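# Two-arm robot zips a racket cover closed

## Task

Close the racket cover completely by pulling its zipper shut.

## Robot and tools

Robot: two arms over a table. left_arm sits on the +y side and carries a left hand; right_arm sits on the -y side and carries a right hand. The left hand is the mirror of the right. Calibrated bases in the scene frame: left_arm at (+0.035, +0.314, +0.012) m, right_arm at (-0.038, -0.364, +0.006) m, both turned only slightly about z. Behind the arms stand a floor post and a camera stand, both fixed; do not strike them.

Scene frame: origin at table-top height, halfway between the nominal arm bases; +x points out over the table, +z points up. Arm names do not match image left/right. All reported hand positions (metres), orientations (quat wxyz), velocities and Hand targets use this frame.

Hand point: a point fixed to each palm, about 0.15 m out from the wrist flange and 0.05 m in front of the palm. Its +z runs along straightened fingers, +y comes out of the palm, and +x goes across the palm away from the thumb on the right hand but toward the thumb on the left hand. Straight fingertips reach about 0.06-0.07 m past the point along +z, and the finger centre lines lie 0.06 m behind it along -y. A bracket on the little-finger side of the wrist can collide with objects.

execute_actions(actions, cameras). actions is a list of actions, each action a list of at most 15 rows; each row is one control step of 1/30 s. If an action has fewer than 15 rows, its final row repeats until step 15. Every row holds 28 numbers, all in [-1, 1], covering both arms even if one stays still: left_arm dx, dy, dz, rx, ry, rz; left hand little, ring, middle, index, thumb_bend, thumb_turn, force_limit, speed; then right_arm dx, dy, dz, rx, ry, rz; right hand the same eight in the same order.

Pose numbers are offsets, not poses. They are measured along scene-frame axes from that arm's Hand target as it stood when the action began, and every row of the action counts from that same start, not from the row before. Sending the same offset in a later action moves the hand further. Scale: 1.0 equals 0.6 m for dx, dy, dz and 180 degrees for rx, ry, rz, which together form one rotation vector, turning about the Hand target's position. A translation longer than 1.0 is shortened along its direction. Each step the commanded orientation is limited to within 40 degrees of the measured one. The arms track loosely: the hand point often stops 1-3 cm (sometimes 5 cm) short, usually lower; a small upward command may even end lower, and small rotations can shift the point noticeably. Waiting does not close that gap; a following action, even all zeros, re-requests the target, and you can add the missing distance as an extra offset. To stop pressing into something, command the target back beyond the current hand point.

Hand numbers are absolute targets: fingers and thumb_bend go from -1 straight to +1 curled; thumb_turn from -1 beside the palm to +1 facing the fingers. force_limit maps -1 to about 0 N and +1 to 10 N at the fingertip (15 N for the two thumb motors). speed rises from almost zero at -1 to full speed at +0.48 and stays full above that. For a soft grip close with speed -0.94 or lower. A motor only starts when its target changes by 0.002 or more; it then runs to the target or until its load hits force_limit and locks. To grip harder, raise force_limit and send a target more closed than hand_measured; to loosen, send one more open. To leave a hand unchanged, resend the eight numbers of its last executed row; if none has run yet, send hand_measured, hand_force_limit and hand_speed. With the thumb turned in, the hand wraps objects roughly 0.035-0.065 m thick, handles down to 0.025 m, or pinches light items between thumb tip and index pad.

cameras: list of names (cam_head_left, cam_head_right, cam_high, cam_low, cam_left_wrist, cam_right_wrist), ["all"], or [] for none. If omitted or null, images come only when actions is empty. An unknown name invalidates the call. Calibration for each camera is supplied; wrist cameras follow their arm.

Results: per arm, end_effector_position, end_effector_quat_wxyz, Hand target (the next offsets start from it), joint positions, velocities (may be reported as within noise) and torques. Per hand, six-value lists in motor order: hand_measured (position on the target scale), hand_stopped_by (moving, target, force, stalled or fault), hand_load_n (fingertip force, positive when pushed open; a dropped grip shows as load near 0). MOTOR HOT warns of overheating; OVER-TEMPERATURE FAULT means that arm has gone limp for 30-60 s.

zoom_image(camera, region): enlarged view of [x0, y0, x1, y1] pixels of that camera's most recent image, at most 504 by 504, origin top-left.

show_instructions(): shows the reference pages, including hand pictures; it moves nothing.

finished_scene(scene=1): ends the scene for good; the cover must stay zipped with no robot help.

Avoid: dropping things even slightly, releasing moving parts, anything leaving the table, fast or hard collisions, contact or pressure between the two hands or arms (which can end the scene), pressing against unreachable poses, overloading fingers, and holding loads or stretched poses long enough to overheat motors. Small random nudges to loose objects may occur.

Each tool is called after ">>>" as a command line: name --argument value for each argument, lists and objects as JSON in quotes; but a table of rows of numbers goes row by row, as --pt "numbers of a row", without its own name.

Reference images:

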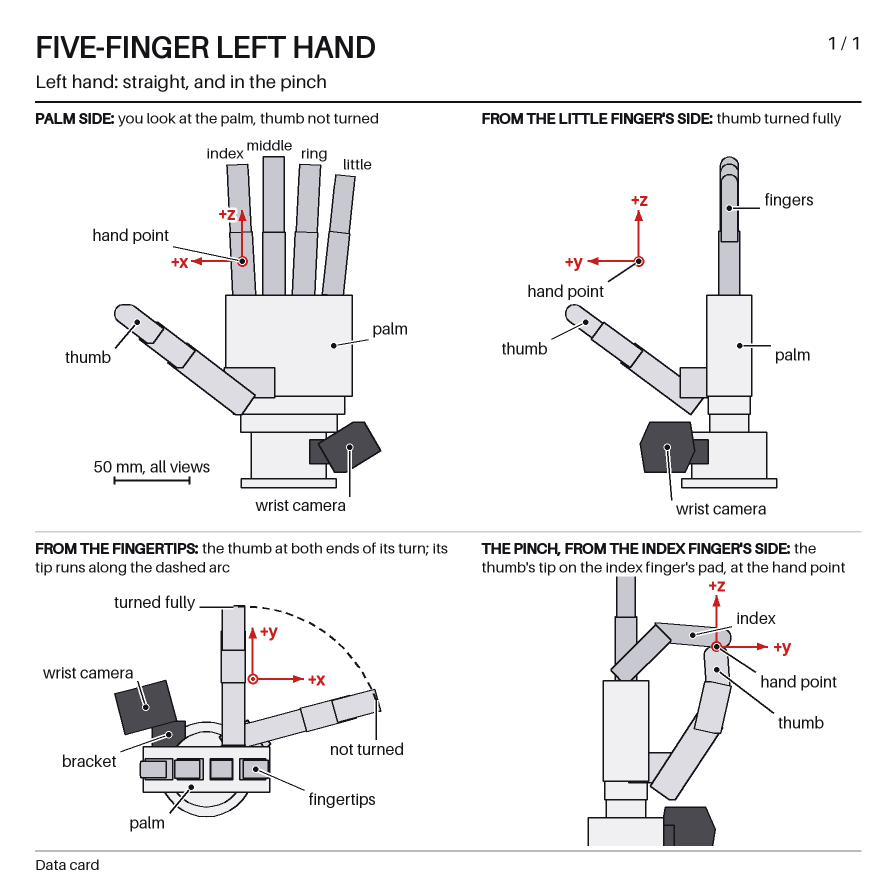

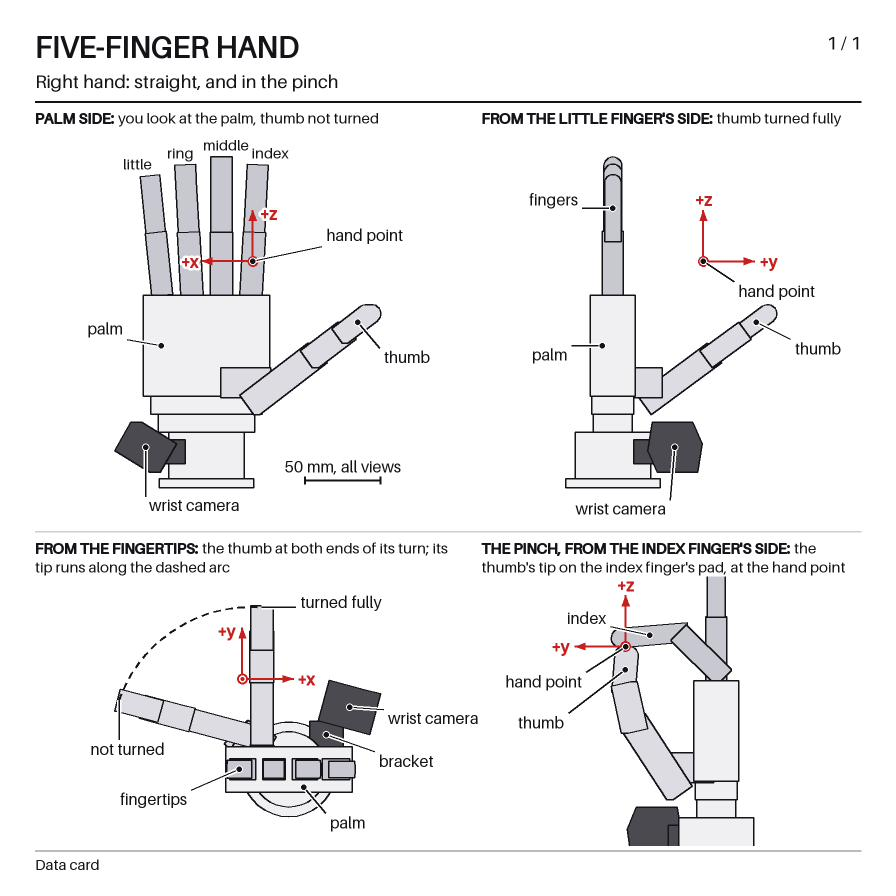

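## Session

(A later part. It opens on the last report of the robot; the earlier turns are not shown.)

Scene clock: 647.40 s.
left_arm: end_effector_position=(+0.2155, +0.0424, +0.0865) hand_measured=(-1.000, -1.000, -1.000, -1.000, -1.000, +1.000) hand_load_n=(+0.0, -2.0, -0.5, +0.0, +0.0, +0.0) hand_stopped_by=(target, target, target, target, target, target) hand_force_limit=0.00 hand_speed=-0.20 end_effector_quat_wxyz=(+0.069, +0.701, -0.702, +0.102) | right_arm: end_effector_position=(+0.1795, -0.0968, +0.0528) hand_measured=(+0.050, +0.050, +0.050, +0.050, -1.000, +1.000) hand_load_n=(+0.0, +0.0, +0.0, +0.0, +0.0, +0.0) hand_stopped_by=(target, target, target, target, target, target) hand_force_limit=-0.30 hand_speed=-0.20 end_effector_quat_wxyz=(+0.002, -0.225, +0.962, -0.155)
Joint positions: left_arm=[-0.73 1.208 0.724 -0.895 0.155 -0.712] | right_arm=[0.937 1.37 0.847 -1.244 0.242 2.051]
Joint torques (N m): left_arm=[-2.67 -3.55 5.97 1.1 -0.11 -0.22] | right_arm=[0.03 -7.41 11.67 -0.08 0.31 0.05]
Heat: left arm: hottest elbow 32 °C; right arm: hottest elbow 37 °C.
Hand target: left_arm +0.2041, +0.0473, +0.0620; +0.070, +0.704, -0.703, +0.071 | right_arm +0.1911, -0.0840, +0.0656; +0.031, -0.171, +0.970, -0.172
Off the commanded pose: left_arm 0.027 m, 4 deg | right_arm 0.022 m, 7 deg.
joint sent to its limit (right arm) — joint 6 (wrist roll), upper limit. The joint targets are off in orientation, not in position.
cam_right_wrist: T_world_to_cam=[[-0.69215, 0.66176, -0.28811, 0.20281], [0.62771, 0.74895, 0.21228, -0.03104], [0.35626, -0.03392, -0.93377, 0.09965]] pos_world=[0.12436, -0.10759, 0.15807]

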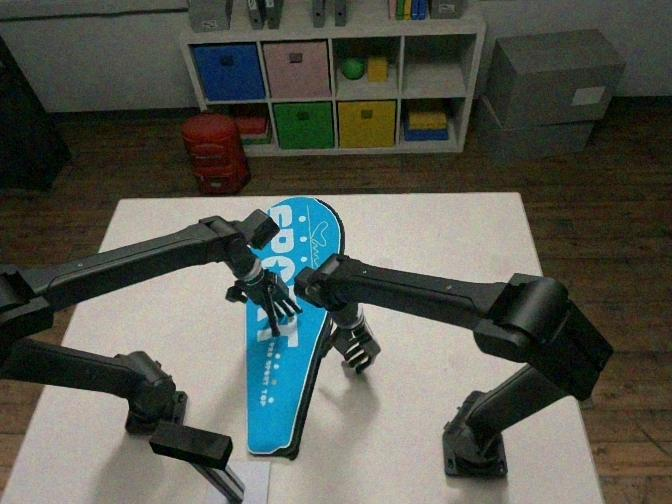

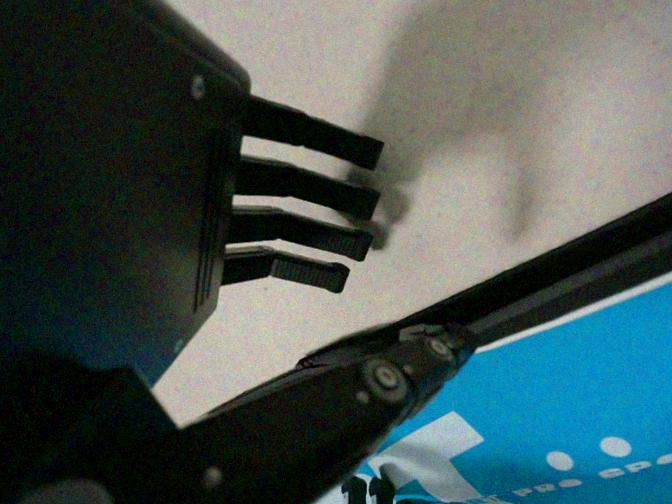

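>>> execute_actions --actions '[[[0,0,0,0,0,0,-1,-1,-1,-1,-1,1,0,-0.2,0,-0.02,0.0,0,0,0,0.05,0.05,0.05,0.05,-1,-1,-0.3,0.3]],[[0,0,0,0,0,0,-1,-1,-1,-1,-1,1,0,-0.2,0.0,0,0,0,0,0,0.05,0.05,0.05,0.05,-1,-1,-0.3,0.3]]]' --cameras '["cam_head_right","cam_right_wrist"]'

>>> zoom_image --camera "cam_right_wrist" --region '[280, 290, 480, 390]'

>>> zoom_image --camera "cam_head_right" --region '[310, 305, 350, 345]'

Scene clock: 653.70 s.
left_arm: end_effector_position=(+0.2155, +0.0424, +0.0865) hand_measured=(-1.000, -1.000, -1.000, -1.000, -1.000, +1.000) hand_load_n=(+0.0, -1.5, +0.0, +0.0, +0.0, +0.0) hand_stopped_by=(target, target, target, target, target, target) hand_force_limit=0.00 hand_speed=-0.20 end_effector_quat_wxyz=(+0.069, +0.701, -0.702, +0.102) | right_arm: end_effector_position=(+0.1845, -0.0998, +0.0561) hand_measured=(+0.050, +0.050, +0.050, +0.050, -1.000, -1.000) hand_load_n=(+0.0, +0.0, +0.0, +0.0, +0.0, +0.0) hand_stopped_by=(target, target, target, target, target, target) hand_force_limit=-0.30 hand_speed=0.30 end_effector_quat_wxyz=(+0.008, -0.219, +0.963, -0.155)
Joint positions: left_arm=[-0.73 1.208 0.724 -0.895 0.155 -0.712] | right_arm=[0.925 1.36 0.847 -1.244 0.251 2.051]
Joint torques (N m): left_arm=[-2.67 -3.55 5.97 1.1 -0.11 -0.22] | right_arm=[-0.26 -8.53 9.66 -0.06 0.38 0.05]
Heat: left arm: hottest elbow 32 °C; right arm: hottest elbow 37 °C.
Hand target: left_arm +0.2041, +0.0473, +0.0620; +0.070, +0.704, -0.703, +0.071 | right_arm +0.1911, -0.0960, +0.0656; +0.031, -0.171, +0.970, -0.172
Off the commanded pose: left_arm 0.027 m, 4 deg | right_arm 0.012 m, 6 deg.
joint sent to its limit (right arm) — joint 6 (wrist roll), upper limit. The joint targets are off in orientation, not in position.
cam_right_wrist: T_world_to_cam=[[-0.68154, 0.66936, -0.29574, 0.20852], [0.63232, 0.74209, 0.22242, -0.03478], [0.36834, -0.03541, -0.92902, 0.09824]] pos_world=[0.12792, -0.11029, 0.16067]

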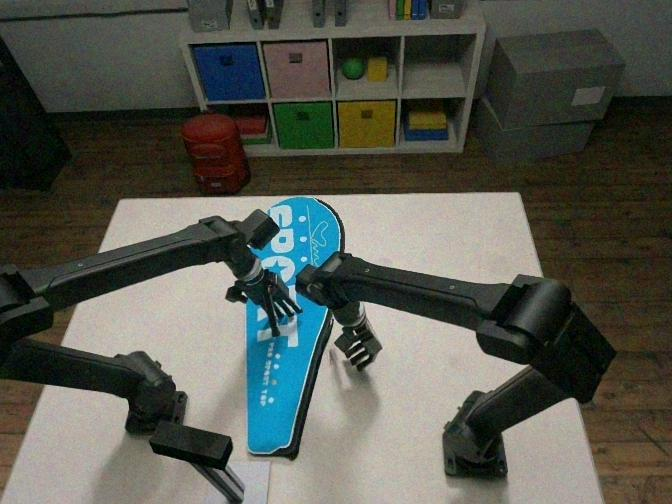

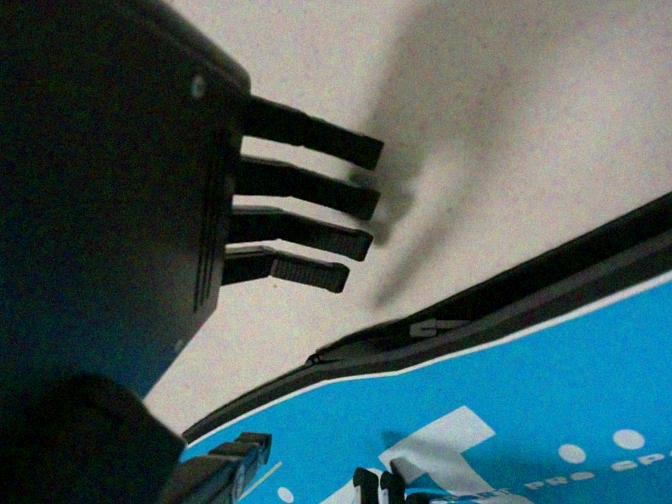

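Scaled by 2.520.

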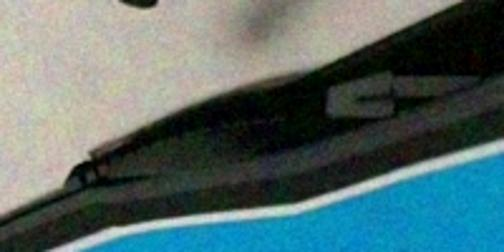

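Scaled by 12.600.

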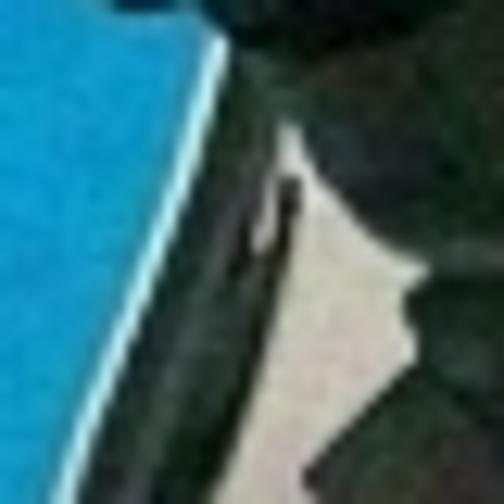

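>>> zoom_image --camera "cam_right_wrist" --region '[290, 310, 390, 385]'

>>> zoom_image --camera "cam_right_wrist" --region '[390, 270, 520, 360]'

>>> zoom_image --camera "cam_right_wrist" --region '[520, 200, 671, 310]'

Scaled by 5.040.

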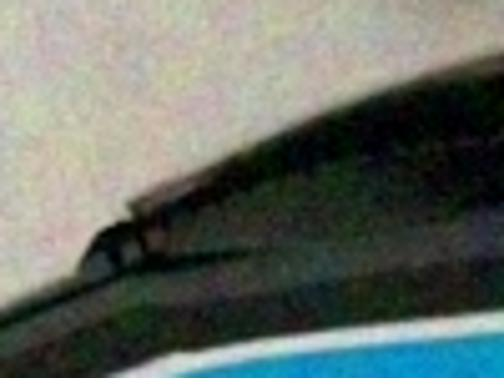

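Scaled by 3.877.

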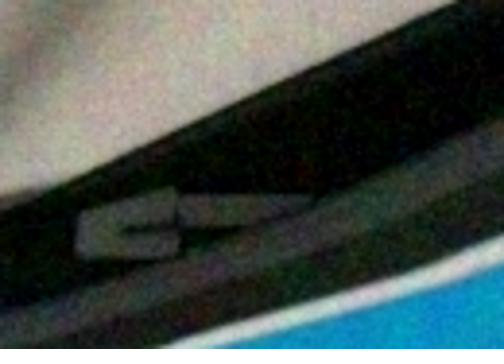

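Scaled by 3.338.

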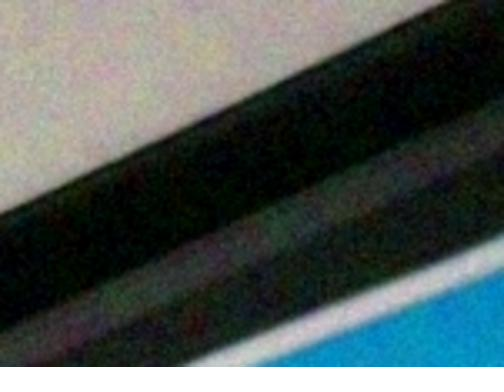

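>>> execute_actions --actions '[[[0,0,0,0,0,0,-1,-1,-1,-1,-1,1,0,-0.2,0,0,0.0,0,0,0,0.05,0.05,0.05,0.05,-1,1,-0.3,0.3]],[[0,0,0,0,0,0,-1,-1,-1,-1,-1,1,0,-0.2,0.0,0,0,0,0,0,0.05,0.05,0.05,0.05,0,1,-0.3,0.3]],[[0,0,0,0,0,0,-1,-1,-1,-1,-1,1,0,-0.2,-0.022,0.065,-0.043,0,0,0,0.05,0.05,0.05,0.05,0,1,-0.3,0.3]],[[0,0,0,0,0,0,-1,-1,-1,-1,-1,1,0,-0.2,0,0,0,0,0,0,0.05,0.05,0.05,0.05,0,1,-0.3,0.3]]]' --cameras '["cam_head_right","cam_right_wrist"]'

>>> zoom_image --camera "cam_right_wrist" --region '[220, 220, 480, 400]'

Scene clock: 683.50 s.
left_arm: end_effector_position=(+0.2155, +0.0424, +0.0865) hand_measured=(-1.000, -1.000, -1.000, -1.000, -1.000, +1.000) hand_load_n=(+0.0, -1.5, -0.5, +0.0, +0.0, +0.0) hand_stopped_by=(target, target, target, target, target, target) hand_force_limit=0.00 hand_speed=-0.20 end_effector_quat_wxyz=(+0.069, +0.701, -0.702, +0.102) | right_arm: end_effector_position=(+0.1662, -0.0756, +0.0252) hand_measured=(+0.050, +0.050, +0.050, +0.050, +0.000, +1.000) hand_load_n=(+0.0, +0.0, +0.0, +0.0, +0.0, +0.0) hand_stopped_by=(target, target, target, target, target, target) hand_force_limit=-0.30 hand_speed=0.30 end_effector_quat_wxyz=(-0.013, -0.247, +0.957, -0.150)
Joint positions: left_arm=[-0.73 1.208 0.724 -0.895 0.155 -0.712] | right_arm=[0.985 1.454 0.847 -1.183 0.209 2.051]
Joint torques (N m): left_arm=[-2.67 -3.49 5.97 1.09 -0.11 -0.22] | right_arm=[0.38 -9 11.18 0.27 0.16 0.05]
Heat: left arm: hottest elbow 32 °C; right arm: hottest elbow 36 °C.
Hand target: left_arm +0.2041, +0.0473, +0.0620; +0.070, +0.704, -0.703, +0.071 | right_arm +0.1779, -0.0571, +0.0397; +0.031, -0.171, +0.970, -0.172
Off the commanded pose: left_arm 0.027 m, 4 deg | right_arm 0.026 m, 11 deg.
joint sent to its limit (right arm) — joint 6 (wrist roll), upper limit. The joint targets are off in orientation, not in position.
cam_right_wrist: T_world_to_cam=[[-0.72956, 0.63249, -0.2602, 0.17485], [0.60396, 0.77433, 0.18881, -0.02621], [0.3209, -0.0194, -0.94691, 0.08666]] pos_world=[0.11559, -0.08861, 0.1325]

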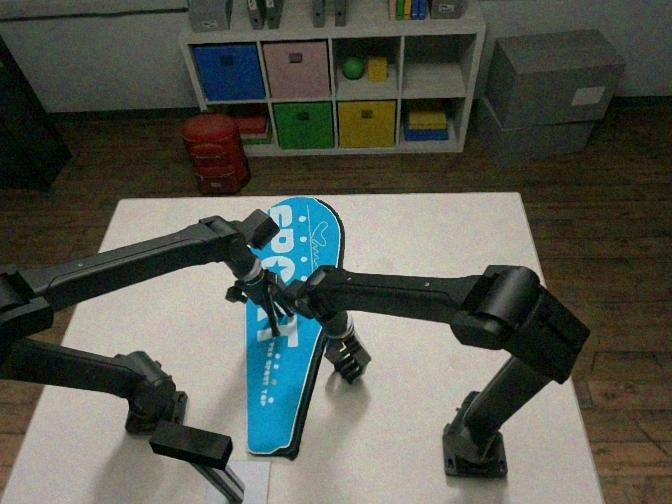

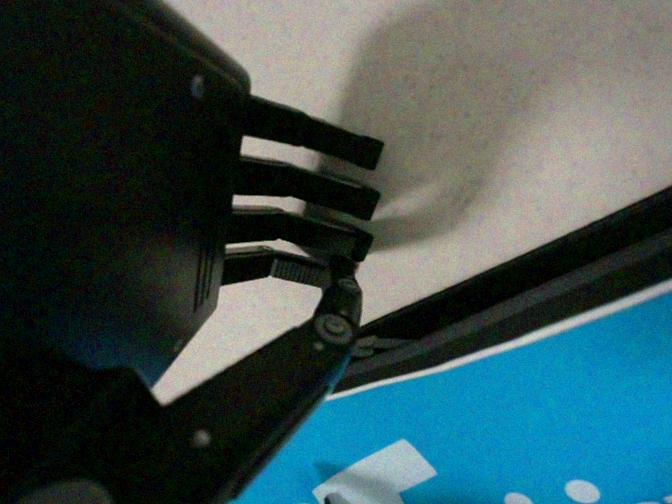

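Scaled by 1.938.

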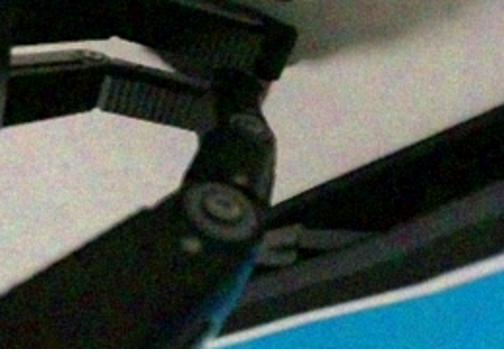

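>>> execute_actions --actions '[[[0,0,0,0,0,0,-1,-1,-1,-1,-1,1,0,-0.2,0,-0.06,0.04,0,0,0,0.05,0.05,0.05,0.05,-1,1,-0.3,0.3]],[[0,0,0,0,0,0,-1,-1,-1,-1,-1,1,0,-0.2,0.0,0,0,0,0,0,0.05,0.05,0.05,0.05,-1,-1,-0.3,0.3]],[[0,0,0,0,0,0,-1,-1,-1,-1,-1,1,0,-0.2,-0.03,-0.04,0,0,0,0,0.05,0.05,0.05,0.05,-1,-1,-0.3,0.3]]]' --cameras '["cam_head_right","cam_head_left","cam_right_wrist"]'

>>> zoom_image --camera "cam_right_wrist" --region '[390, 270, 590, 390]'

>>> zoom_image --camera "cam_head_right" --region '[290, 310, 350, 370]'

>>> zoom_image --camera "cam_head_left" --region '[290, 310, 350, 370]'

Scene clock: 699.83 s.
left_arm: end_effector_position=(+0.2155, +0.0424, +0.0865) hand_measured=(-1.000, -1.000, -1.000, -1.000, -1.000, +1.000) hand_load_n=(+0.0, -1.5, -0.5, +0.0, +0.0, +0.0) hand_stopped_by=(target, target, target, target, target, target) hand_force_limit=0.00 hand_speed=-0.20 end_effector_quat_wxyz=(+0.069, +0.701, -0.702, +0.102) | right_arm: end_effector_position=(+0.1558, -0.1200, +0.0572) hand_measured=(+0.050, +0.050, +0.050, +0.050, -1.000, -1.000) hand_load_n=(+0.0, +0.0, +0.0, +0.0, +0.0, +0.0) hand_stopped_by=(target, target, target, target, target, target) hand_force_limit=-0.30 hand_speed=0.30 end_effector_quat_wxyz=(+0.008, -0.228, +0.962, -0.146)
Joint positions: left_arm=[-0.73 1.208 0.724 -0.895 0.155 -0.712] | right_arm=[0.947 1.26 0.76 -1.249 0.235 2.051]
Joint torques (N m): left_arm=[-2.67 -3.55 5.97 1.1 -0.11 -0.22] | right_arm=[-0.26 -6.48 9.47 -0.13 0.2 0.05]
Heat: left arm: hottest elbow 32 °C; right arm: hottest elbow 36 °C.
Hand target: left_arm +0.2041, +0.0473, +0.0620; +0.070, +0.704, -0.703, +0.071 | right_arm +0.1599, -0.1171, +0.0637; +0.031, -0.171, +0.970, -0.172
Off the commanded pose: left_arm 0.027 m, 4 deg | right_arm 0.008 m, 8 deg.
joint sent to its limit (right arm) — joint 6 (wrist roll), upper limit. The joint targets are off in orientation, not in position.
cam_right_wrist: T_world_to_cam=[[-0.69652, 0.6607, -0.27986, 0.2031], [0.61969, 0.75052, 0.22956, 0.00067], [0.36171, -0.01354, -0.93219, 0.11284]] pos_world=[0.10024, -0.13316, 0.16188]
Images, in order (width x height): cam_head_left 672x504, cam_head_right 672x504, cam_right_wrist 672x504.

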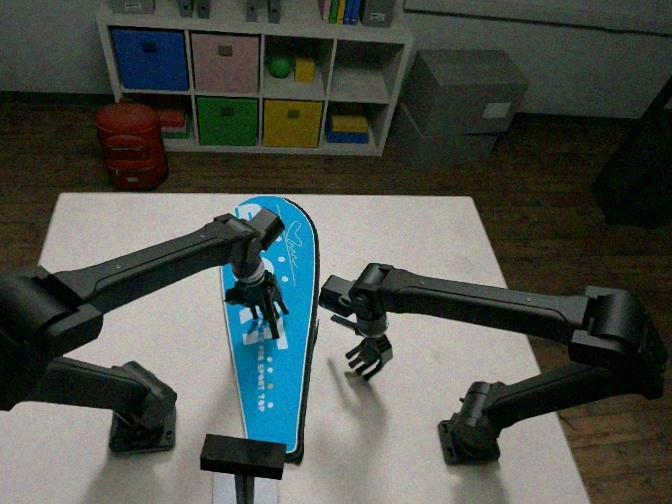

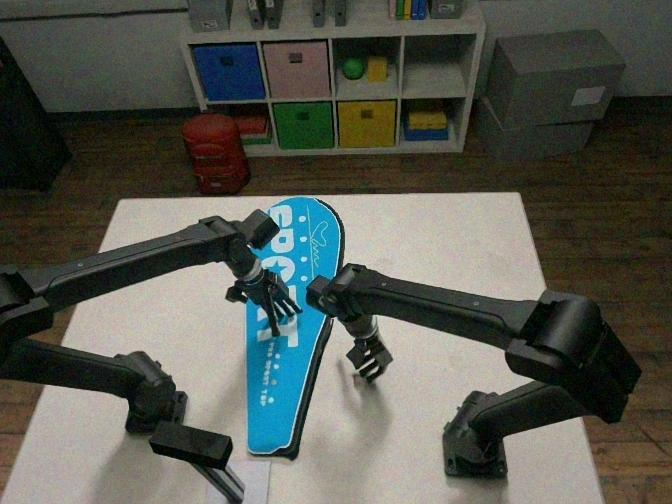

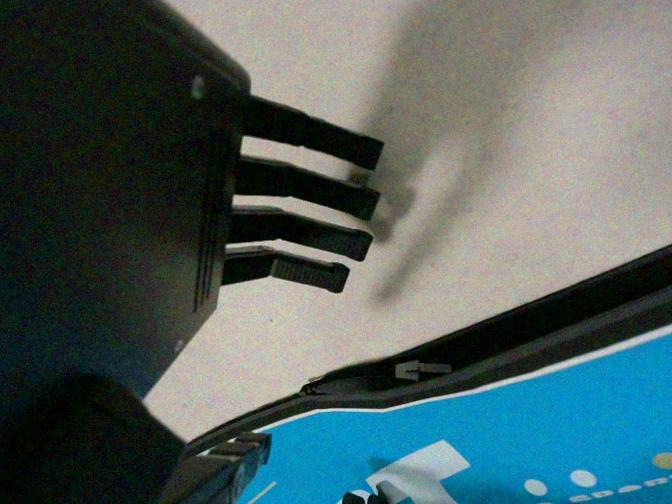

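Scaled by 2.520.

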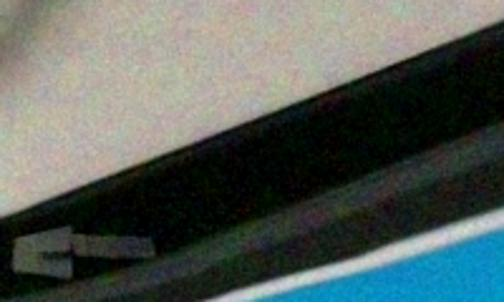

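Scaled by 8.400.

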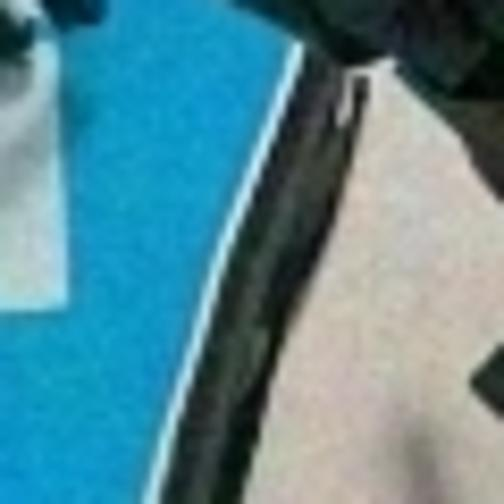

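Scaled by 8.400.

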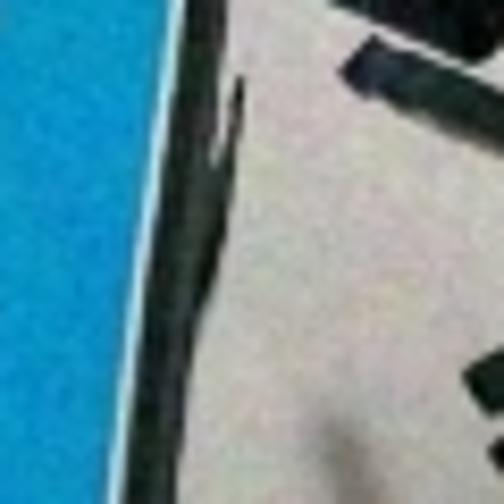

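>>> execute_actions --actions '[[[0,0,0,0,0,0,-1,-1,-1,-1,-1,1,0,-0.2,-0.03,0.05,0,0,0,0,0.05,0.05,0.05,0.05,-1,-1,-0.3,0.3]],[[0,0,0,0,0,0,-1,-1,-1,-1,-1,1,0,-0.2,0.012,0.09,-0.022,0,0,0,0.05,0.05,0.05,0.05,-1,-1,-0.3,0.3]],[[0,0,0,0,0,0,-1,-1,-1,-1,-1,1,0,-0.2,0,0,0,0,0,0,0.05,0.05,0.05,0.05,-1,-1,-0.3,0.3]]]' --cameras '["cam_head_right","cam_right_wrist"]'

>>> zoom_image --camera "cam_right_wrist" --region '[300, 240, 500, 360]'

Scene clock: 718.03 s.
left_arm: end_effector_position=(+0.2155, +0.0424, +0.0865) hand_measured=(-1.000, -1.000, -1.000, -1.000, -1.000, +1.000) hand_load_n=(+0.0, -1.5, -0.5, +0.0, +0.0, +0.0) hand_stopped_by=(target, target, target, target, target, target) hand_force_limit=0.00 hand_speed=-0.20 end_effector_quat_wxyz=(+0.069, +0.701, -0.702, +0.102) | right_arm: end_effector_position=(+0.1412, -0.0497, +0.0362) hand_measured=(+0.050, +0.050, +0.050, +0.050, -1.000, -1.000) hand_load_n=(+0.0, +0.0, +0.0, +0.0, +0.0, +0.0) hand_stopped_by=(target, target, target, target, target, target) hand_force_limit=-0.30 hand_speed=0.30 end_effector_quat_wxyz=(-0.024, -0.278, +0.951, -0.130)
Joint positions: left_arm=[-0.73 1.208 0.724 -0.895 0.155 -0.712] | right_arm=[1.054 1.453 0.881 -1.212 0.157 2.051]
Joint torques (N m): left_arm=[-2.67 -3.55 5.97 1.1 -0.1 -0.22] | right_arm=[0.79 -9 11.44 -0.13 0.32 0.05]
Heat: left arm: hottest elbow 32 °C; right arm: hottest elbow 37 °C.
Hand target: left_arm +0.2041, +0.0473, +0.0620; +0.070, +0.704, -0.703, +0.071 | right_arm +0.1491, -0.0331, +0.0505; +0.031, -0.171, +0.970, -0.172
Off the commanded pose: left_arm 0.027 m, 4 deg | right_arm 0.023 m, 15 deg.
joint sent to its limit (right arm) — joint 6 (wrist roll), upper limit. The joint targets are off in orientation, not in position.
cam_right_wrist: T_world_to_cam=[[-0.77433, 0.59694, -0.20994, 0.14595], [0.56649, 0.80178, 0.19035, -0.02668], [0.28195, 0.02847, -0.95901, 0.11389]] pos_world=[0.09602, -0.06897, 0.14494]

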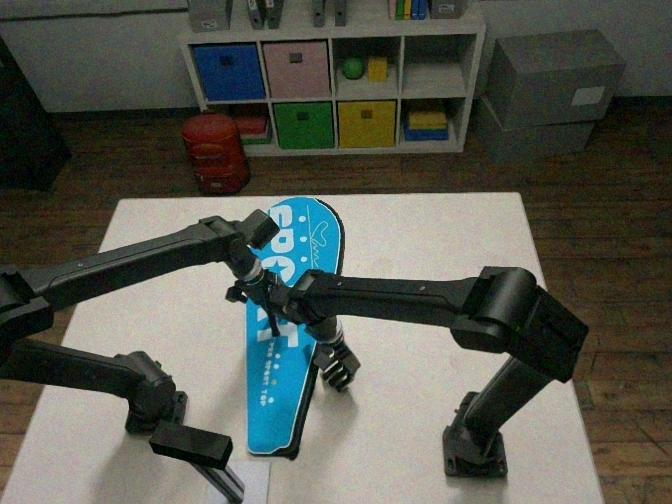

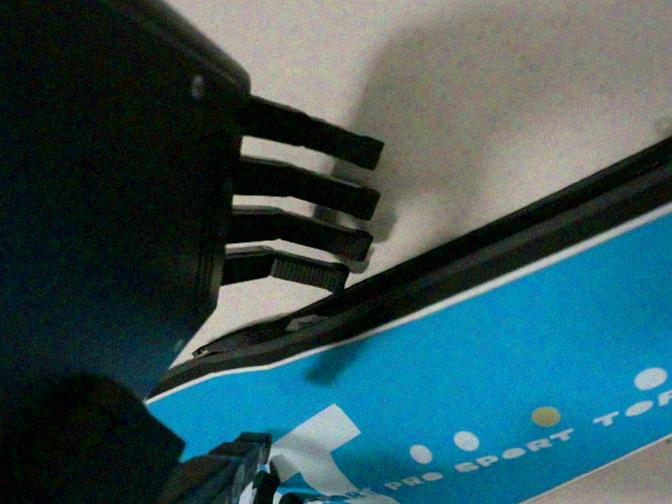

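Scaled by 2.520.

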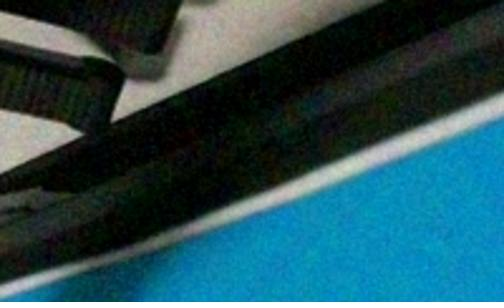

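>>> zoom_image --camera "cam_right_wrist" --region '[270, 290, 370, 350]'

Scaled by 5.040.

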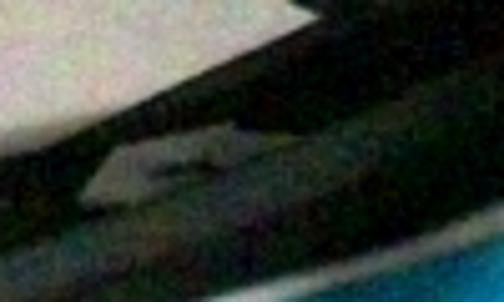

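>>> execute_actions --actions '[[[0,0,0,0,0,0,-1,-1,-1,-1,-1,1,0,-0.2,-0.006,0.06,0,0,0,0,0.05,0.05,0.05,0.05,-1,-1,-0.3,0.3]]]' --cameras '["cam_head_right","cam_right_wrist"]'

>>> zoom_image --camera "cam_right_wrist" --region '[220, 220, 420, 340]'

Scene clock: 722.73 s.
left_arm: end_effector_position=(+0.2155, +0.0424, +0.0865) hand_measured=(-1.000, -1.000, -1.000, -1.000, -1.000, +1.000) hand_load_n=(+0.0, -1.5, -0.5, +0.0, -0.5, +0.0) hand_stopped_by=(target, target, target, target, target, target) hand_force_limit=0.00 hand_speed=-0.20 end_effector_quat_wxyz=(+0.069, +0.701, -0.702, +0.102) | right_arm: end_effector_position=(+0.1383, -0.0138, +0.0374) hand_measured=(+0.050, +0.050, +0.050, +0.050, -1.000, -1.000) hand_load_n=(+0.0, +0.0, +0.0, +0.0, +0.0, +0.0) hand_stopped_by=(target, target, target, target, target, target) hand_force_limit=-0.30 hand_speed=0.30 end_effector_quat_wxyz=(-0.026, -0.298, +0.946, -0.123)
Joint positions: left_arm=[-0.73 1.208 0.724 -0.895 0.155 -0.712] | right_arm=[1.098 1.524 0.962 -1.22 0.138 2.051]
Joint torques (N m): left_arm=[-2.67 -3.49 5.97 1.09 -0.1 -0.22] | right_arm=[0.67 -9.76 11.81 -0.31 0.27 0.05]
Heat: left arm: hottest elbow 32 °C; right arm: hottest elbow 37 °C.
Hand target: left_arm +0.2041, +0.0473, +0.0620; +0.070, +0.704, -0.703, +0.071 | right_arm +0.1455, +0.0030, +0.0506; +0.031, -0.171, +0.970, -0.172
Off the commanded pose: left_arm 0.027 m, 4 deg | right_arm 0.022 m, 17 deg.
joint sent to its limit (right arm) — joint 6 (wrist roll), upper limit. The joint targets are off in orientation, not in position.
cam_right_wrist: T_world_to_cam=[[-0.80067, 0.56746, -0.19213, 0.12502], [0.53631, 0.82182, 0.19232, -0.04974], [0.26703, 0.05095, -0.96234, 0.11728]] pos_world=[0.09546, -0.03604, 0.14645]

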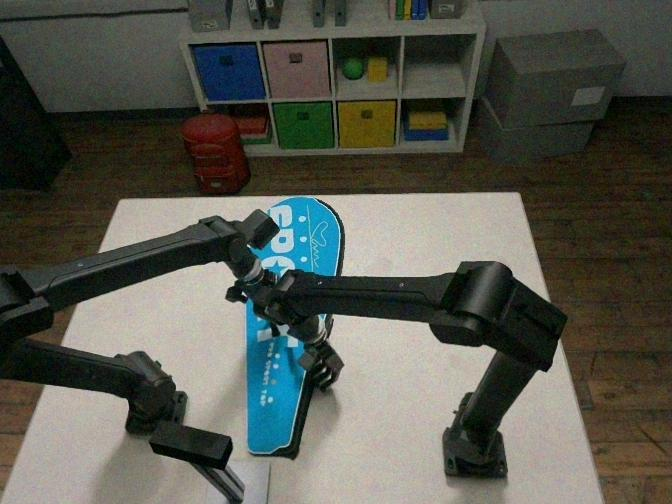

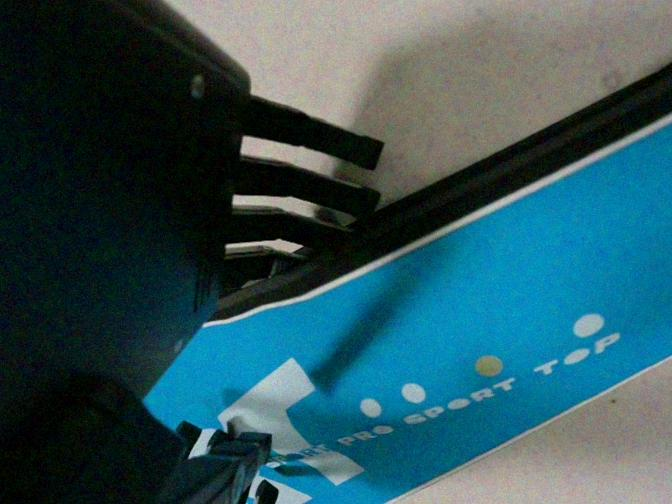

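Scaled by 2.520.

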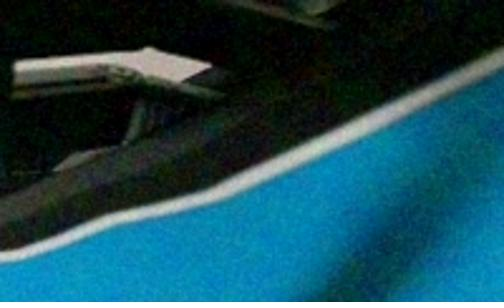

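>>> execute_actions --actions '[[[0,0,0,0,0,0,-1,-1,-1,-1,-1,1,0,-0.2,0.035,-0.005,0,0,0,0,0.05,0.05,0.05,0.05,-1,-1,-0.3,0.3]]]' --cameras '["cam_head_right","cam_right_wrist"]'

>>> zoom_image --camera "cam_right_wrist" --region '[220, 220, 420, 340]'

Scene clock: 725.07 s.
left_arm: end_effector_position=(+0.2158, +0.0422, +0.0864) hand_measured=(-1.000, -1.000, -1.000, -1.000, -1.000, +1.000) hand_load_n=(+0.0, -1.5, -0.5, +0.0, +0.0, +0.0) hand_stopped_by=(target, target, target, target, target, target) hand_force_limit=0.00 hand_speed=-0.20 end_effector_quat_wxyz=(+0.069, +0.701, -0.702, +0.102) | right_arm: end_effector_position=(+0.1533, -0.0164, +0.0368) hand_measured=(+0.050, +0.050, +0.050, +0.050, -1.000, -1.000) hand_load_n=(+0.0, +0.0, +0.0, +0.5, +0.0, +0.0) hand_stopped_by=(target, target, target, target, target, target) hand_force_limit=-0.30 hand_speed=0.30 end_effector_quat_wxyz=(-0.021, -0.287, +0.949, -0.131)
Joint positions: left_arm=[-0.73 1.208 0.724 -0.894 0.155 -0.712] | right_arm=[1.073 1.537 0.976 -1.223 0.161 2.051]
Joint torques (N m): left_arm=[-2.67 -3.55 5.97 1.05 -0.11 -0.22] | right_arm=[-0.21 -9.82 12.11 -0.17 0.35 0.05]
Heat: left arm: hottest elbow 32 °C; right arm: hottest elbow 37 °C.
Hand target: left_arm +0.2041, +0.0473, +0.0620; +0.070, +0.704, -0.703, +0.071 | right_arm +0.1665, +0.0000, +0.0506; +0.031, -0.171, +0.970, -0.172
Off the commanded pose: left_arm 0.028 m, 4 deg | right_arm 0.025 m, 16 deg.
joint sent to its limit (right arm) — joint 6 (wrist roll), upper limit. The joint targets are off in orientation, not in position.
cam_right_wrist: T_world_to_cam=[[-0.78514, 0.58127, -0.21374, 0.13712], [0.54947, 0.81301, 0.19262, -0.05759], [0.28573, 0.03379, -0.95771, 0.10957]] pos_world=[0.10799, -0.03658, 0.14534]

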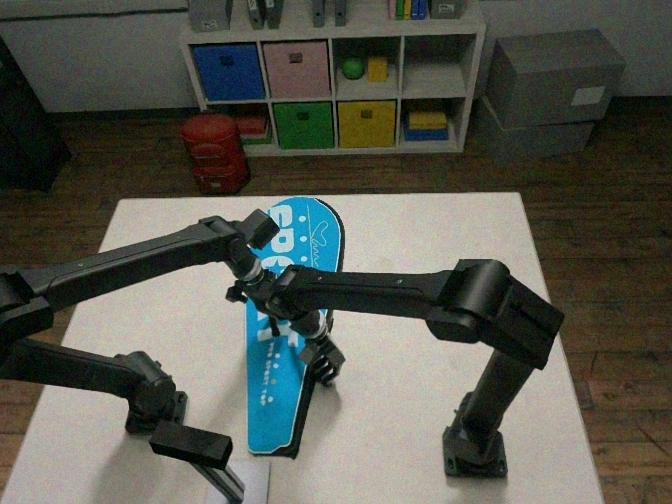

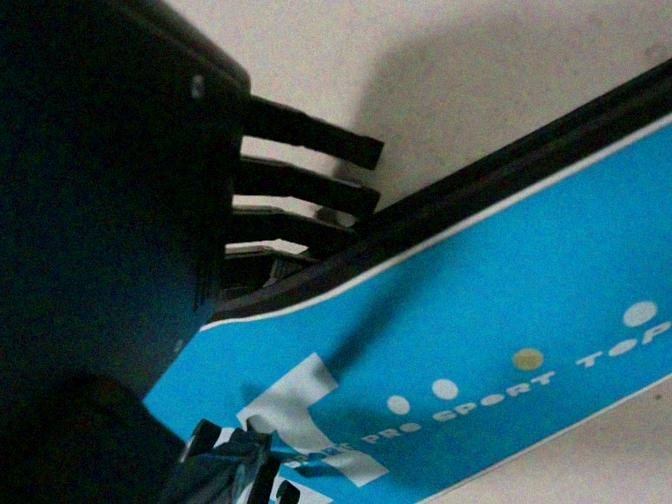

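Scaled by 2.520.

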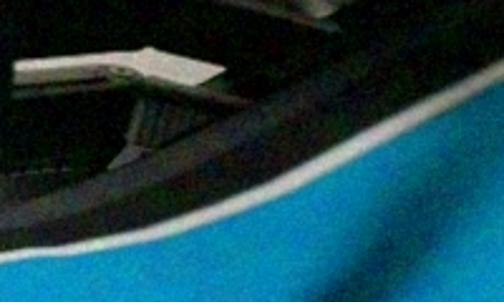

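>>> execute_actions --actions '[[[0,0,0,0,0,0,-1,-1,-1,-1,-1,1,0,-0.2,0.012,-0.035,0,0,0,0,0.05,0.05,0.05,0.05,-1,-1,-0.3,0.3]],[[0,0,0,0,0,0,-1,-1,-1,-1,-1,1,0,-0.2,0.008,-0.035,0,0,0,0,0.05,0.05,0.05,0.05,-1,-1,-0.3,0.3]]]' --cameras '["cam_head_right","cam_right_wrist"]'

>>> zoom_image --camera "cam_right_wrist" --region '[220, 240, 420, 360]'

Scene clock: 727.83 s.
left_arm: end_effector_position=(+0.2159, +0.0421, +0.0864) hand_measured=(-1.000, -1.000, -1.000, -1.000, -1.000, +1.000) hand_load_n=(+0.0, -1.5, +0.0, +0.0, +0.0, +0.0) hand_stopped_by=(target, target, target, target, target, target) hand_force_limit=0.00 hand_speed=-0.20 end_effector_quat_wxyz=(+0.069, +0.701, -0.702, +0.103) | right_arm: end_effector_position=(+0.1740, -0.0462, +0.0442) hand_measured=(+0.050, +0.050, +0.050, +0.050, -1.000, -1.000) hand_load_n=(+0.0, +0.0, +0.0, +0.0, +0.0, +0.0) hand_stopped_by=(target, target, target, target, target, target) hand_force_limit=-0.30 hand_speed=0.30 end_effector_quat_wxyz=(-0.006, -0.257, +0.956, -0.139)
Joint positions: left_arm=[-0.73 1.208 0.724 -0.893 0.155 -0.712] | right_arm=[1.007 1.479 0.934 -1.222 0.201 2.051]
Joint torques (N m): left_arm=[-2.67 -3.55 5.98 1.03 -0.11 -0.22] | right_arm=[0.03 -10.34 8.61 0.36 0.3 0.05]
Heat: left arm: hottest elbow 32 °C; right arm: hottest elbow 37 °C.
Hand target: left_arm +0.2041, +0.0474, +0.0620; +0.070, +0.704, -0.703, +0.071 | right_arm +0.1785, -0.0420, +0.0506; +0.031, -0.171, +0.970, -0.172
Off the commanded pose: left_arm 0.028 m, 4 deg | right_arm 0.009 m, 11 deg.
joint sent to its limit (right arm) — joint 6 (wrist roll), upper limit. The joint targets are off in orientation, not in position.
cam_right_wrist: T_world_to_cam=[[-0.7411, 0.62331, -0.24951, 0.16808], [0.58669, 0.78192, 0.21072, -0.05493], [0.32644, 0.00978, -0.94517, 0.10305]] pos_world=[0.12316, -0.06282, 0.15091]

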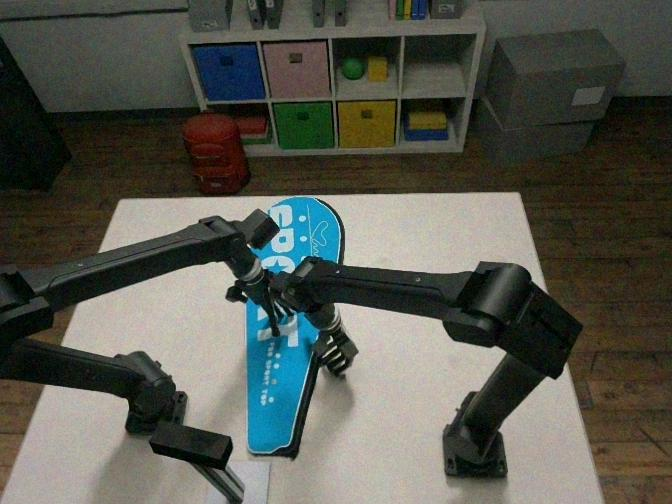

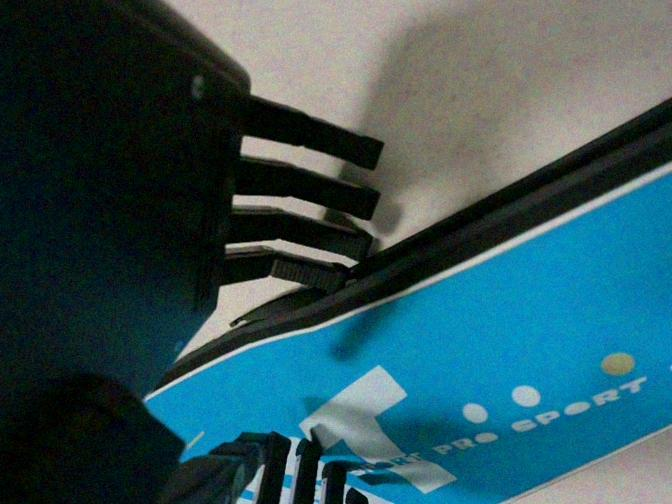

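Scaled by 2.520.

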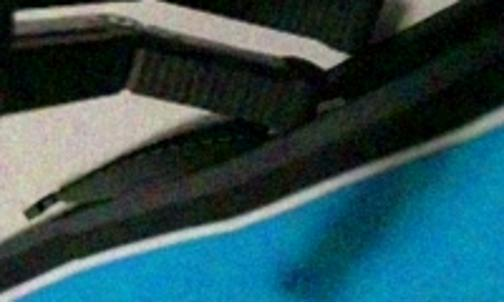

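>>> execute_actions --actions '[[[0,0,0,0,0,0,-1,-1,-1,-1,-1,1,0,-0.2,0.0,-0.05,0,0,0,0,0.05,0.05,0.05,0.05,-1,-1,-0.3,0.3]]]' --cameras '["cam_head_right","cam_right_wrist"]'

>>> zoom_image --camera "cam_right_wrist" --region '[270, 240, 470, 360]'

Scene clock: 729.90 s.
left_arm: end_effector_position=(+0.2159, +0.0421, +0.0864) hand_measured=(-1.000, -1.000, -1.000, -1.000, -1.000, +1.000) hand_load_n=(+0.0, -1.0, -0.5, +0.0, +0.0, +0.0) hand_stopped_by=(target, target, target, target, target, target) hand_force_limit=0.00 hand_speed=-0.20 end_effector_quat_wxyz=(+0.069, +0.701, -0.702, +0.103) | right_arm: end_effector_position=(+0.1731, -0.0768, +0.0443) hand_measured=(+0.050, +0.050, +0.050, +0.050, -1.000, -1.000) hand_load_n=(+0.0, +0.0, +0.0, +0.0, +0.0, -0.5) hand_stopped_by=(target, target, target, target, target, target) hand_force_limit=-0.30 hand_speed=0.30 end_effector_quat_wxyz=(+0.000, -0.241, +0.960, -0.145)
Joint positions: left_arm=[-0.73 1.208 0.724 -0.893 0.155 -0.712] | right_arm=[0.973 1.411 0.862 -1.214 0.22 2.051]
Joint torques (N m): left_arm=[-2.67 -3.55 5.97 1.03 -0.11 -0.22] | right_arm=[-0.03 -8.94 8.85 0.36 0.3 0.05]
Heat: left arm: hottest elbow 32 °C; right arm: hottest elbow 37 °C.
Hand target: left_arm +0.2041, +0.0474, +0.0620; +0.070, +0.704, -0.703, +0.071 | right_arm +0.1785, -0.0720, +0.0506; +0.031, -0.171, +0.970, -0.172
Off the commanded pose: left_arm 0.028 m, 4 deg | right_arm 0.010 m, 9 deg.
joint sent to its limit (right arm) — joint 6 (wrist roll), upper limit. The joint targets are off in orientation, not in position.
cam_right_wrist: T_world_to_cam=[[-0.71688, 0.64406, -0.26696, 0.18471], [0.60698, 0.76494, 0.21549, -0.03548], [0.343, -0.00756, -0.93931, 0.09926]] pos_world=[0.1199, -0.09107, 0.15019]

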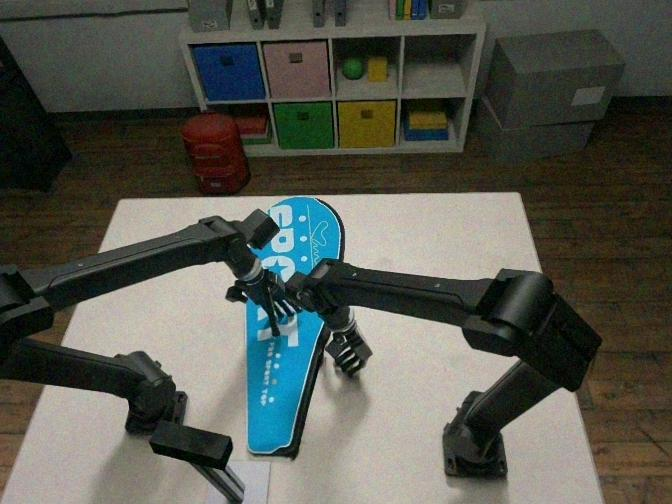

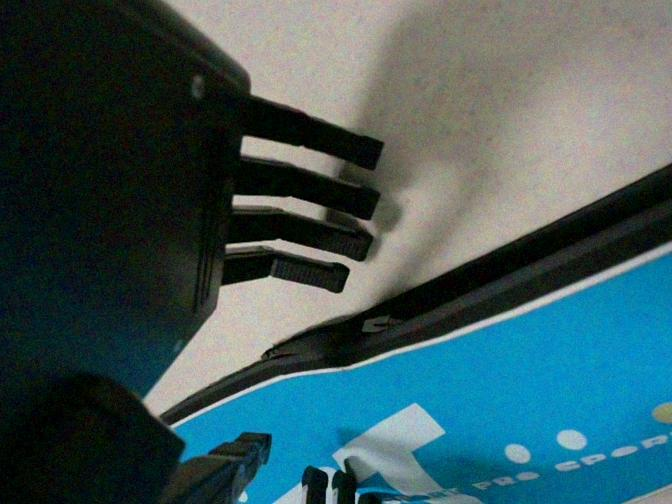

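Scaled by 2.520.

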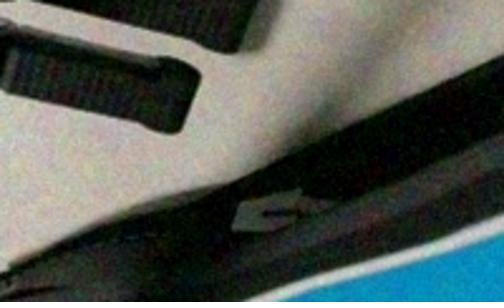

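>>> execute_actions --actions '[[[0,0,0,0,0,0,-1,-1,-1,-1,-1,1,0,-0.2,-0.072,0.01,0,0,0,0,0.05,0.05,0.05,0.05,-1,-1,-0.3,0.3]],[[0,0,0,0,0,0,-1,-1,-1,-1,-1,1,0,-0.2,-0.003,0.07,-0.003,0,0,0,0.05,0.05,0.05,0.05,-1,-1,-0.3,0.3]],[[0,0,0,0,0,0,-1,-1,-1,-1,-1,1,0,-0.2,0,0.065,0,0,0,0,0.05,0.05,0.05,0.05,-1,-1,-0.3,0.3]]]' --cameras '["cam_head_right","cam_right_wrist"]'

>>> zoom_image --camera "cam_right_wrist" --region '[220, 220, 420, 340]'

Scene clock: 742.27 s.
left_arm: end_effector_position=(+0.2159, +0.0421, +0.0864) hand_measured=(-1.000, -1.000, -1.000, -1.000, -1.000, +1.000) hand_load_n=(+0.0, -1.0, +0.0, +0.0, +0.0, +0.0) hand_stopped_by=(target, target, target, target, target, target) hand_force_limit=0.00 hand_speed=-0.20 end_effector_quat_wxyz=(+0.069, +0.701, -0.702, +0.103) | right_arm: end_effector_position=(+0.1271, -0.0027, +0.0352) hand_measured=(+0.050, +0.050, +0.050, +0.050, -1.000, -1.000) hand_load_n=(+0.0, +0.0, +0.0, +0.0, +0.0, +0.0) hand_stopped_by=(target, target, target, target, target, target) hand_force_limit=-0.30 hand_speed=0.30 end_effector_quat_wxyz=(-0.033, -0.311, +0.942, -0.119)
Joint positions: left_arm=[-0.73 1.208 0.724 -0.893 0.155 -0.712] | right_arm=[1.127 1.544 0.978 -1.222 0.12 2.051]
Joint torques (N m): left_arm=[-2.67 -3.55 5.98 1.03 -0.11 -0.22] | right_arm=[0.79 -10.05 11.85 -0.27 0.25 0.05]
Heat: left arm: hottest elbow 32 °C; right arm: hottest elbow 37 °C.
Hand target: left_arm +0.2041, +0.0474, +0.0620; +0.070, +0.704, -0.703, +0.071 | right_arm +0.1334, +0.0150, +0.0488; +0.031, -0.171, +0.970, -0.172
Off the commanded pose: left_arm 0.028 m, 4 deg | right_arm 0.023 m, 19 deg.
joint sent to its limit (right arm) — joint 6 (wrist roll), upper limit. The joint targets are off in orientation, not in position.
cam_right_wrist: T_world_to_cam=[[-0.81814, 0.5476, -0.17547, 0.11092], [0.51906, 0.8346, 0.18445, -0.04982], [0.24745, 0.05983, -0.96705, 0.12037]] pos_world=[0.08682, -0.02636, 0.14506]

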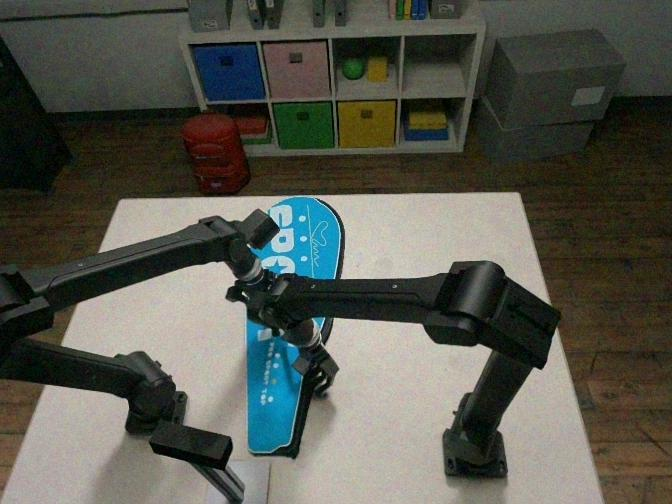

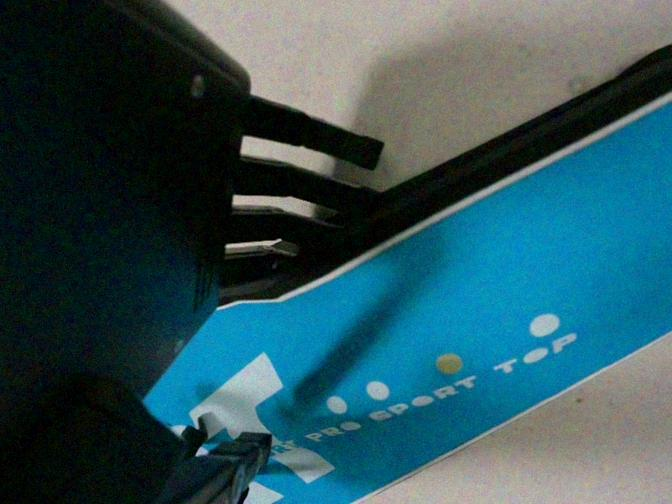

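Scaled by 2.520.

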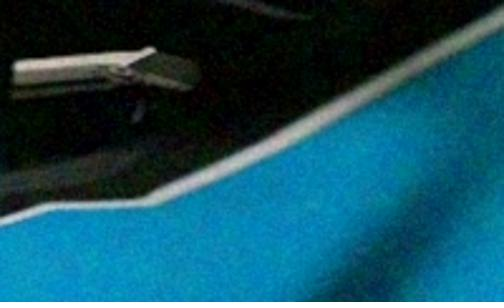

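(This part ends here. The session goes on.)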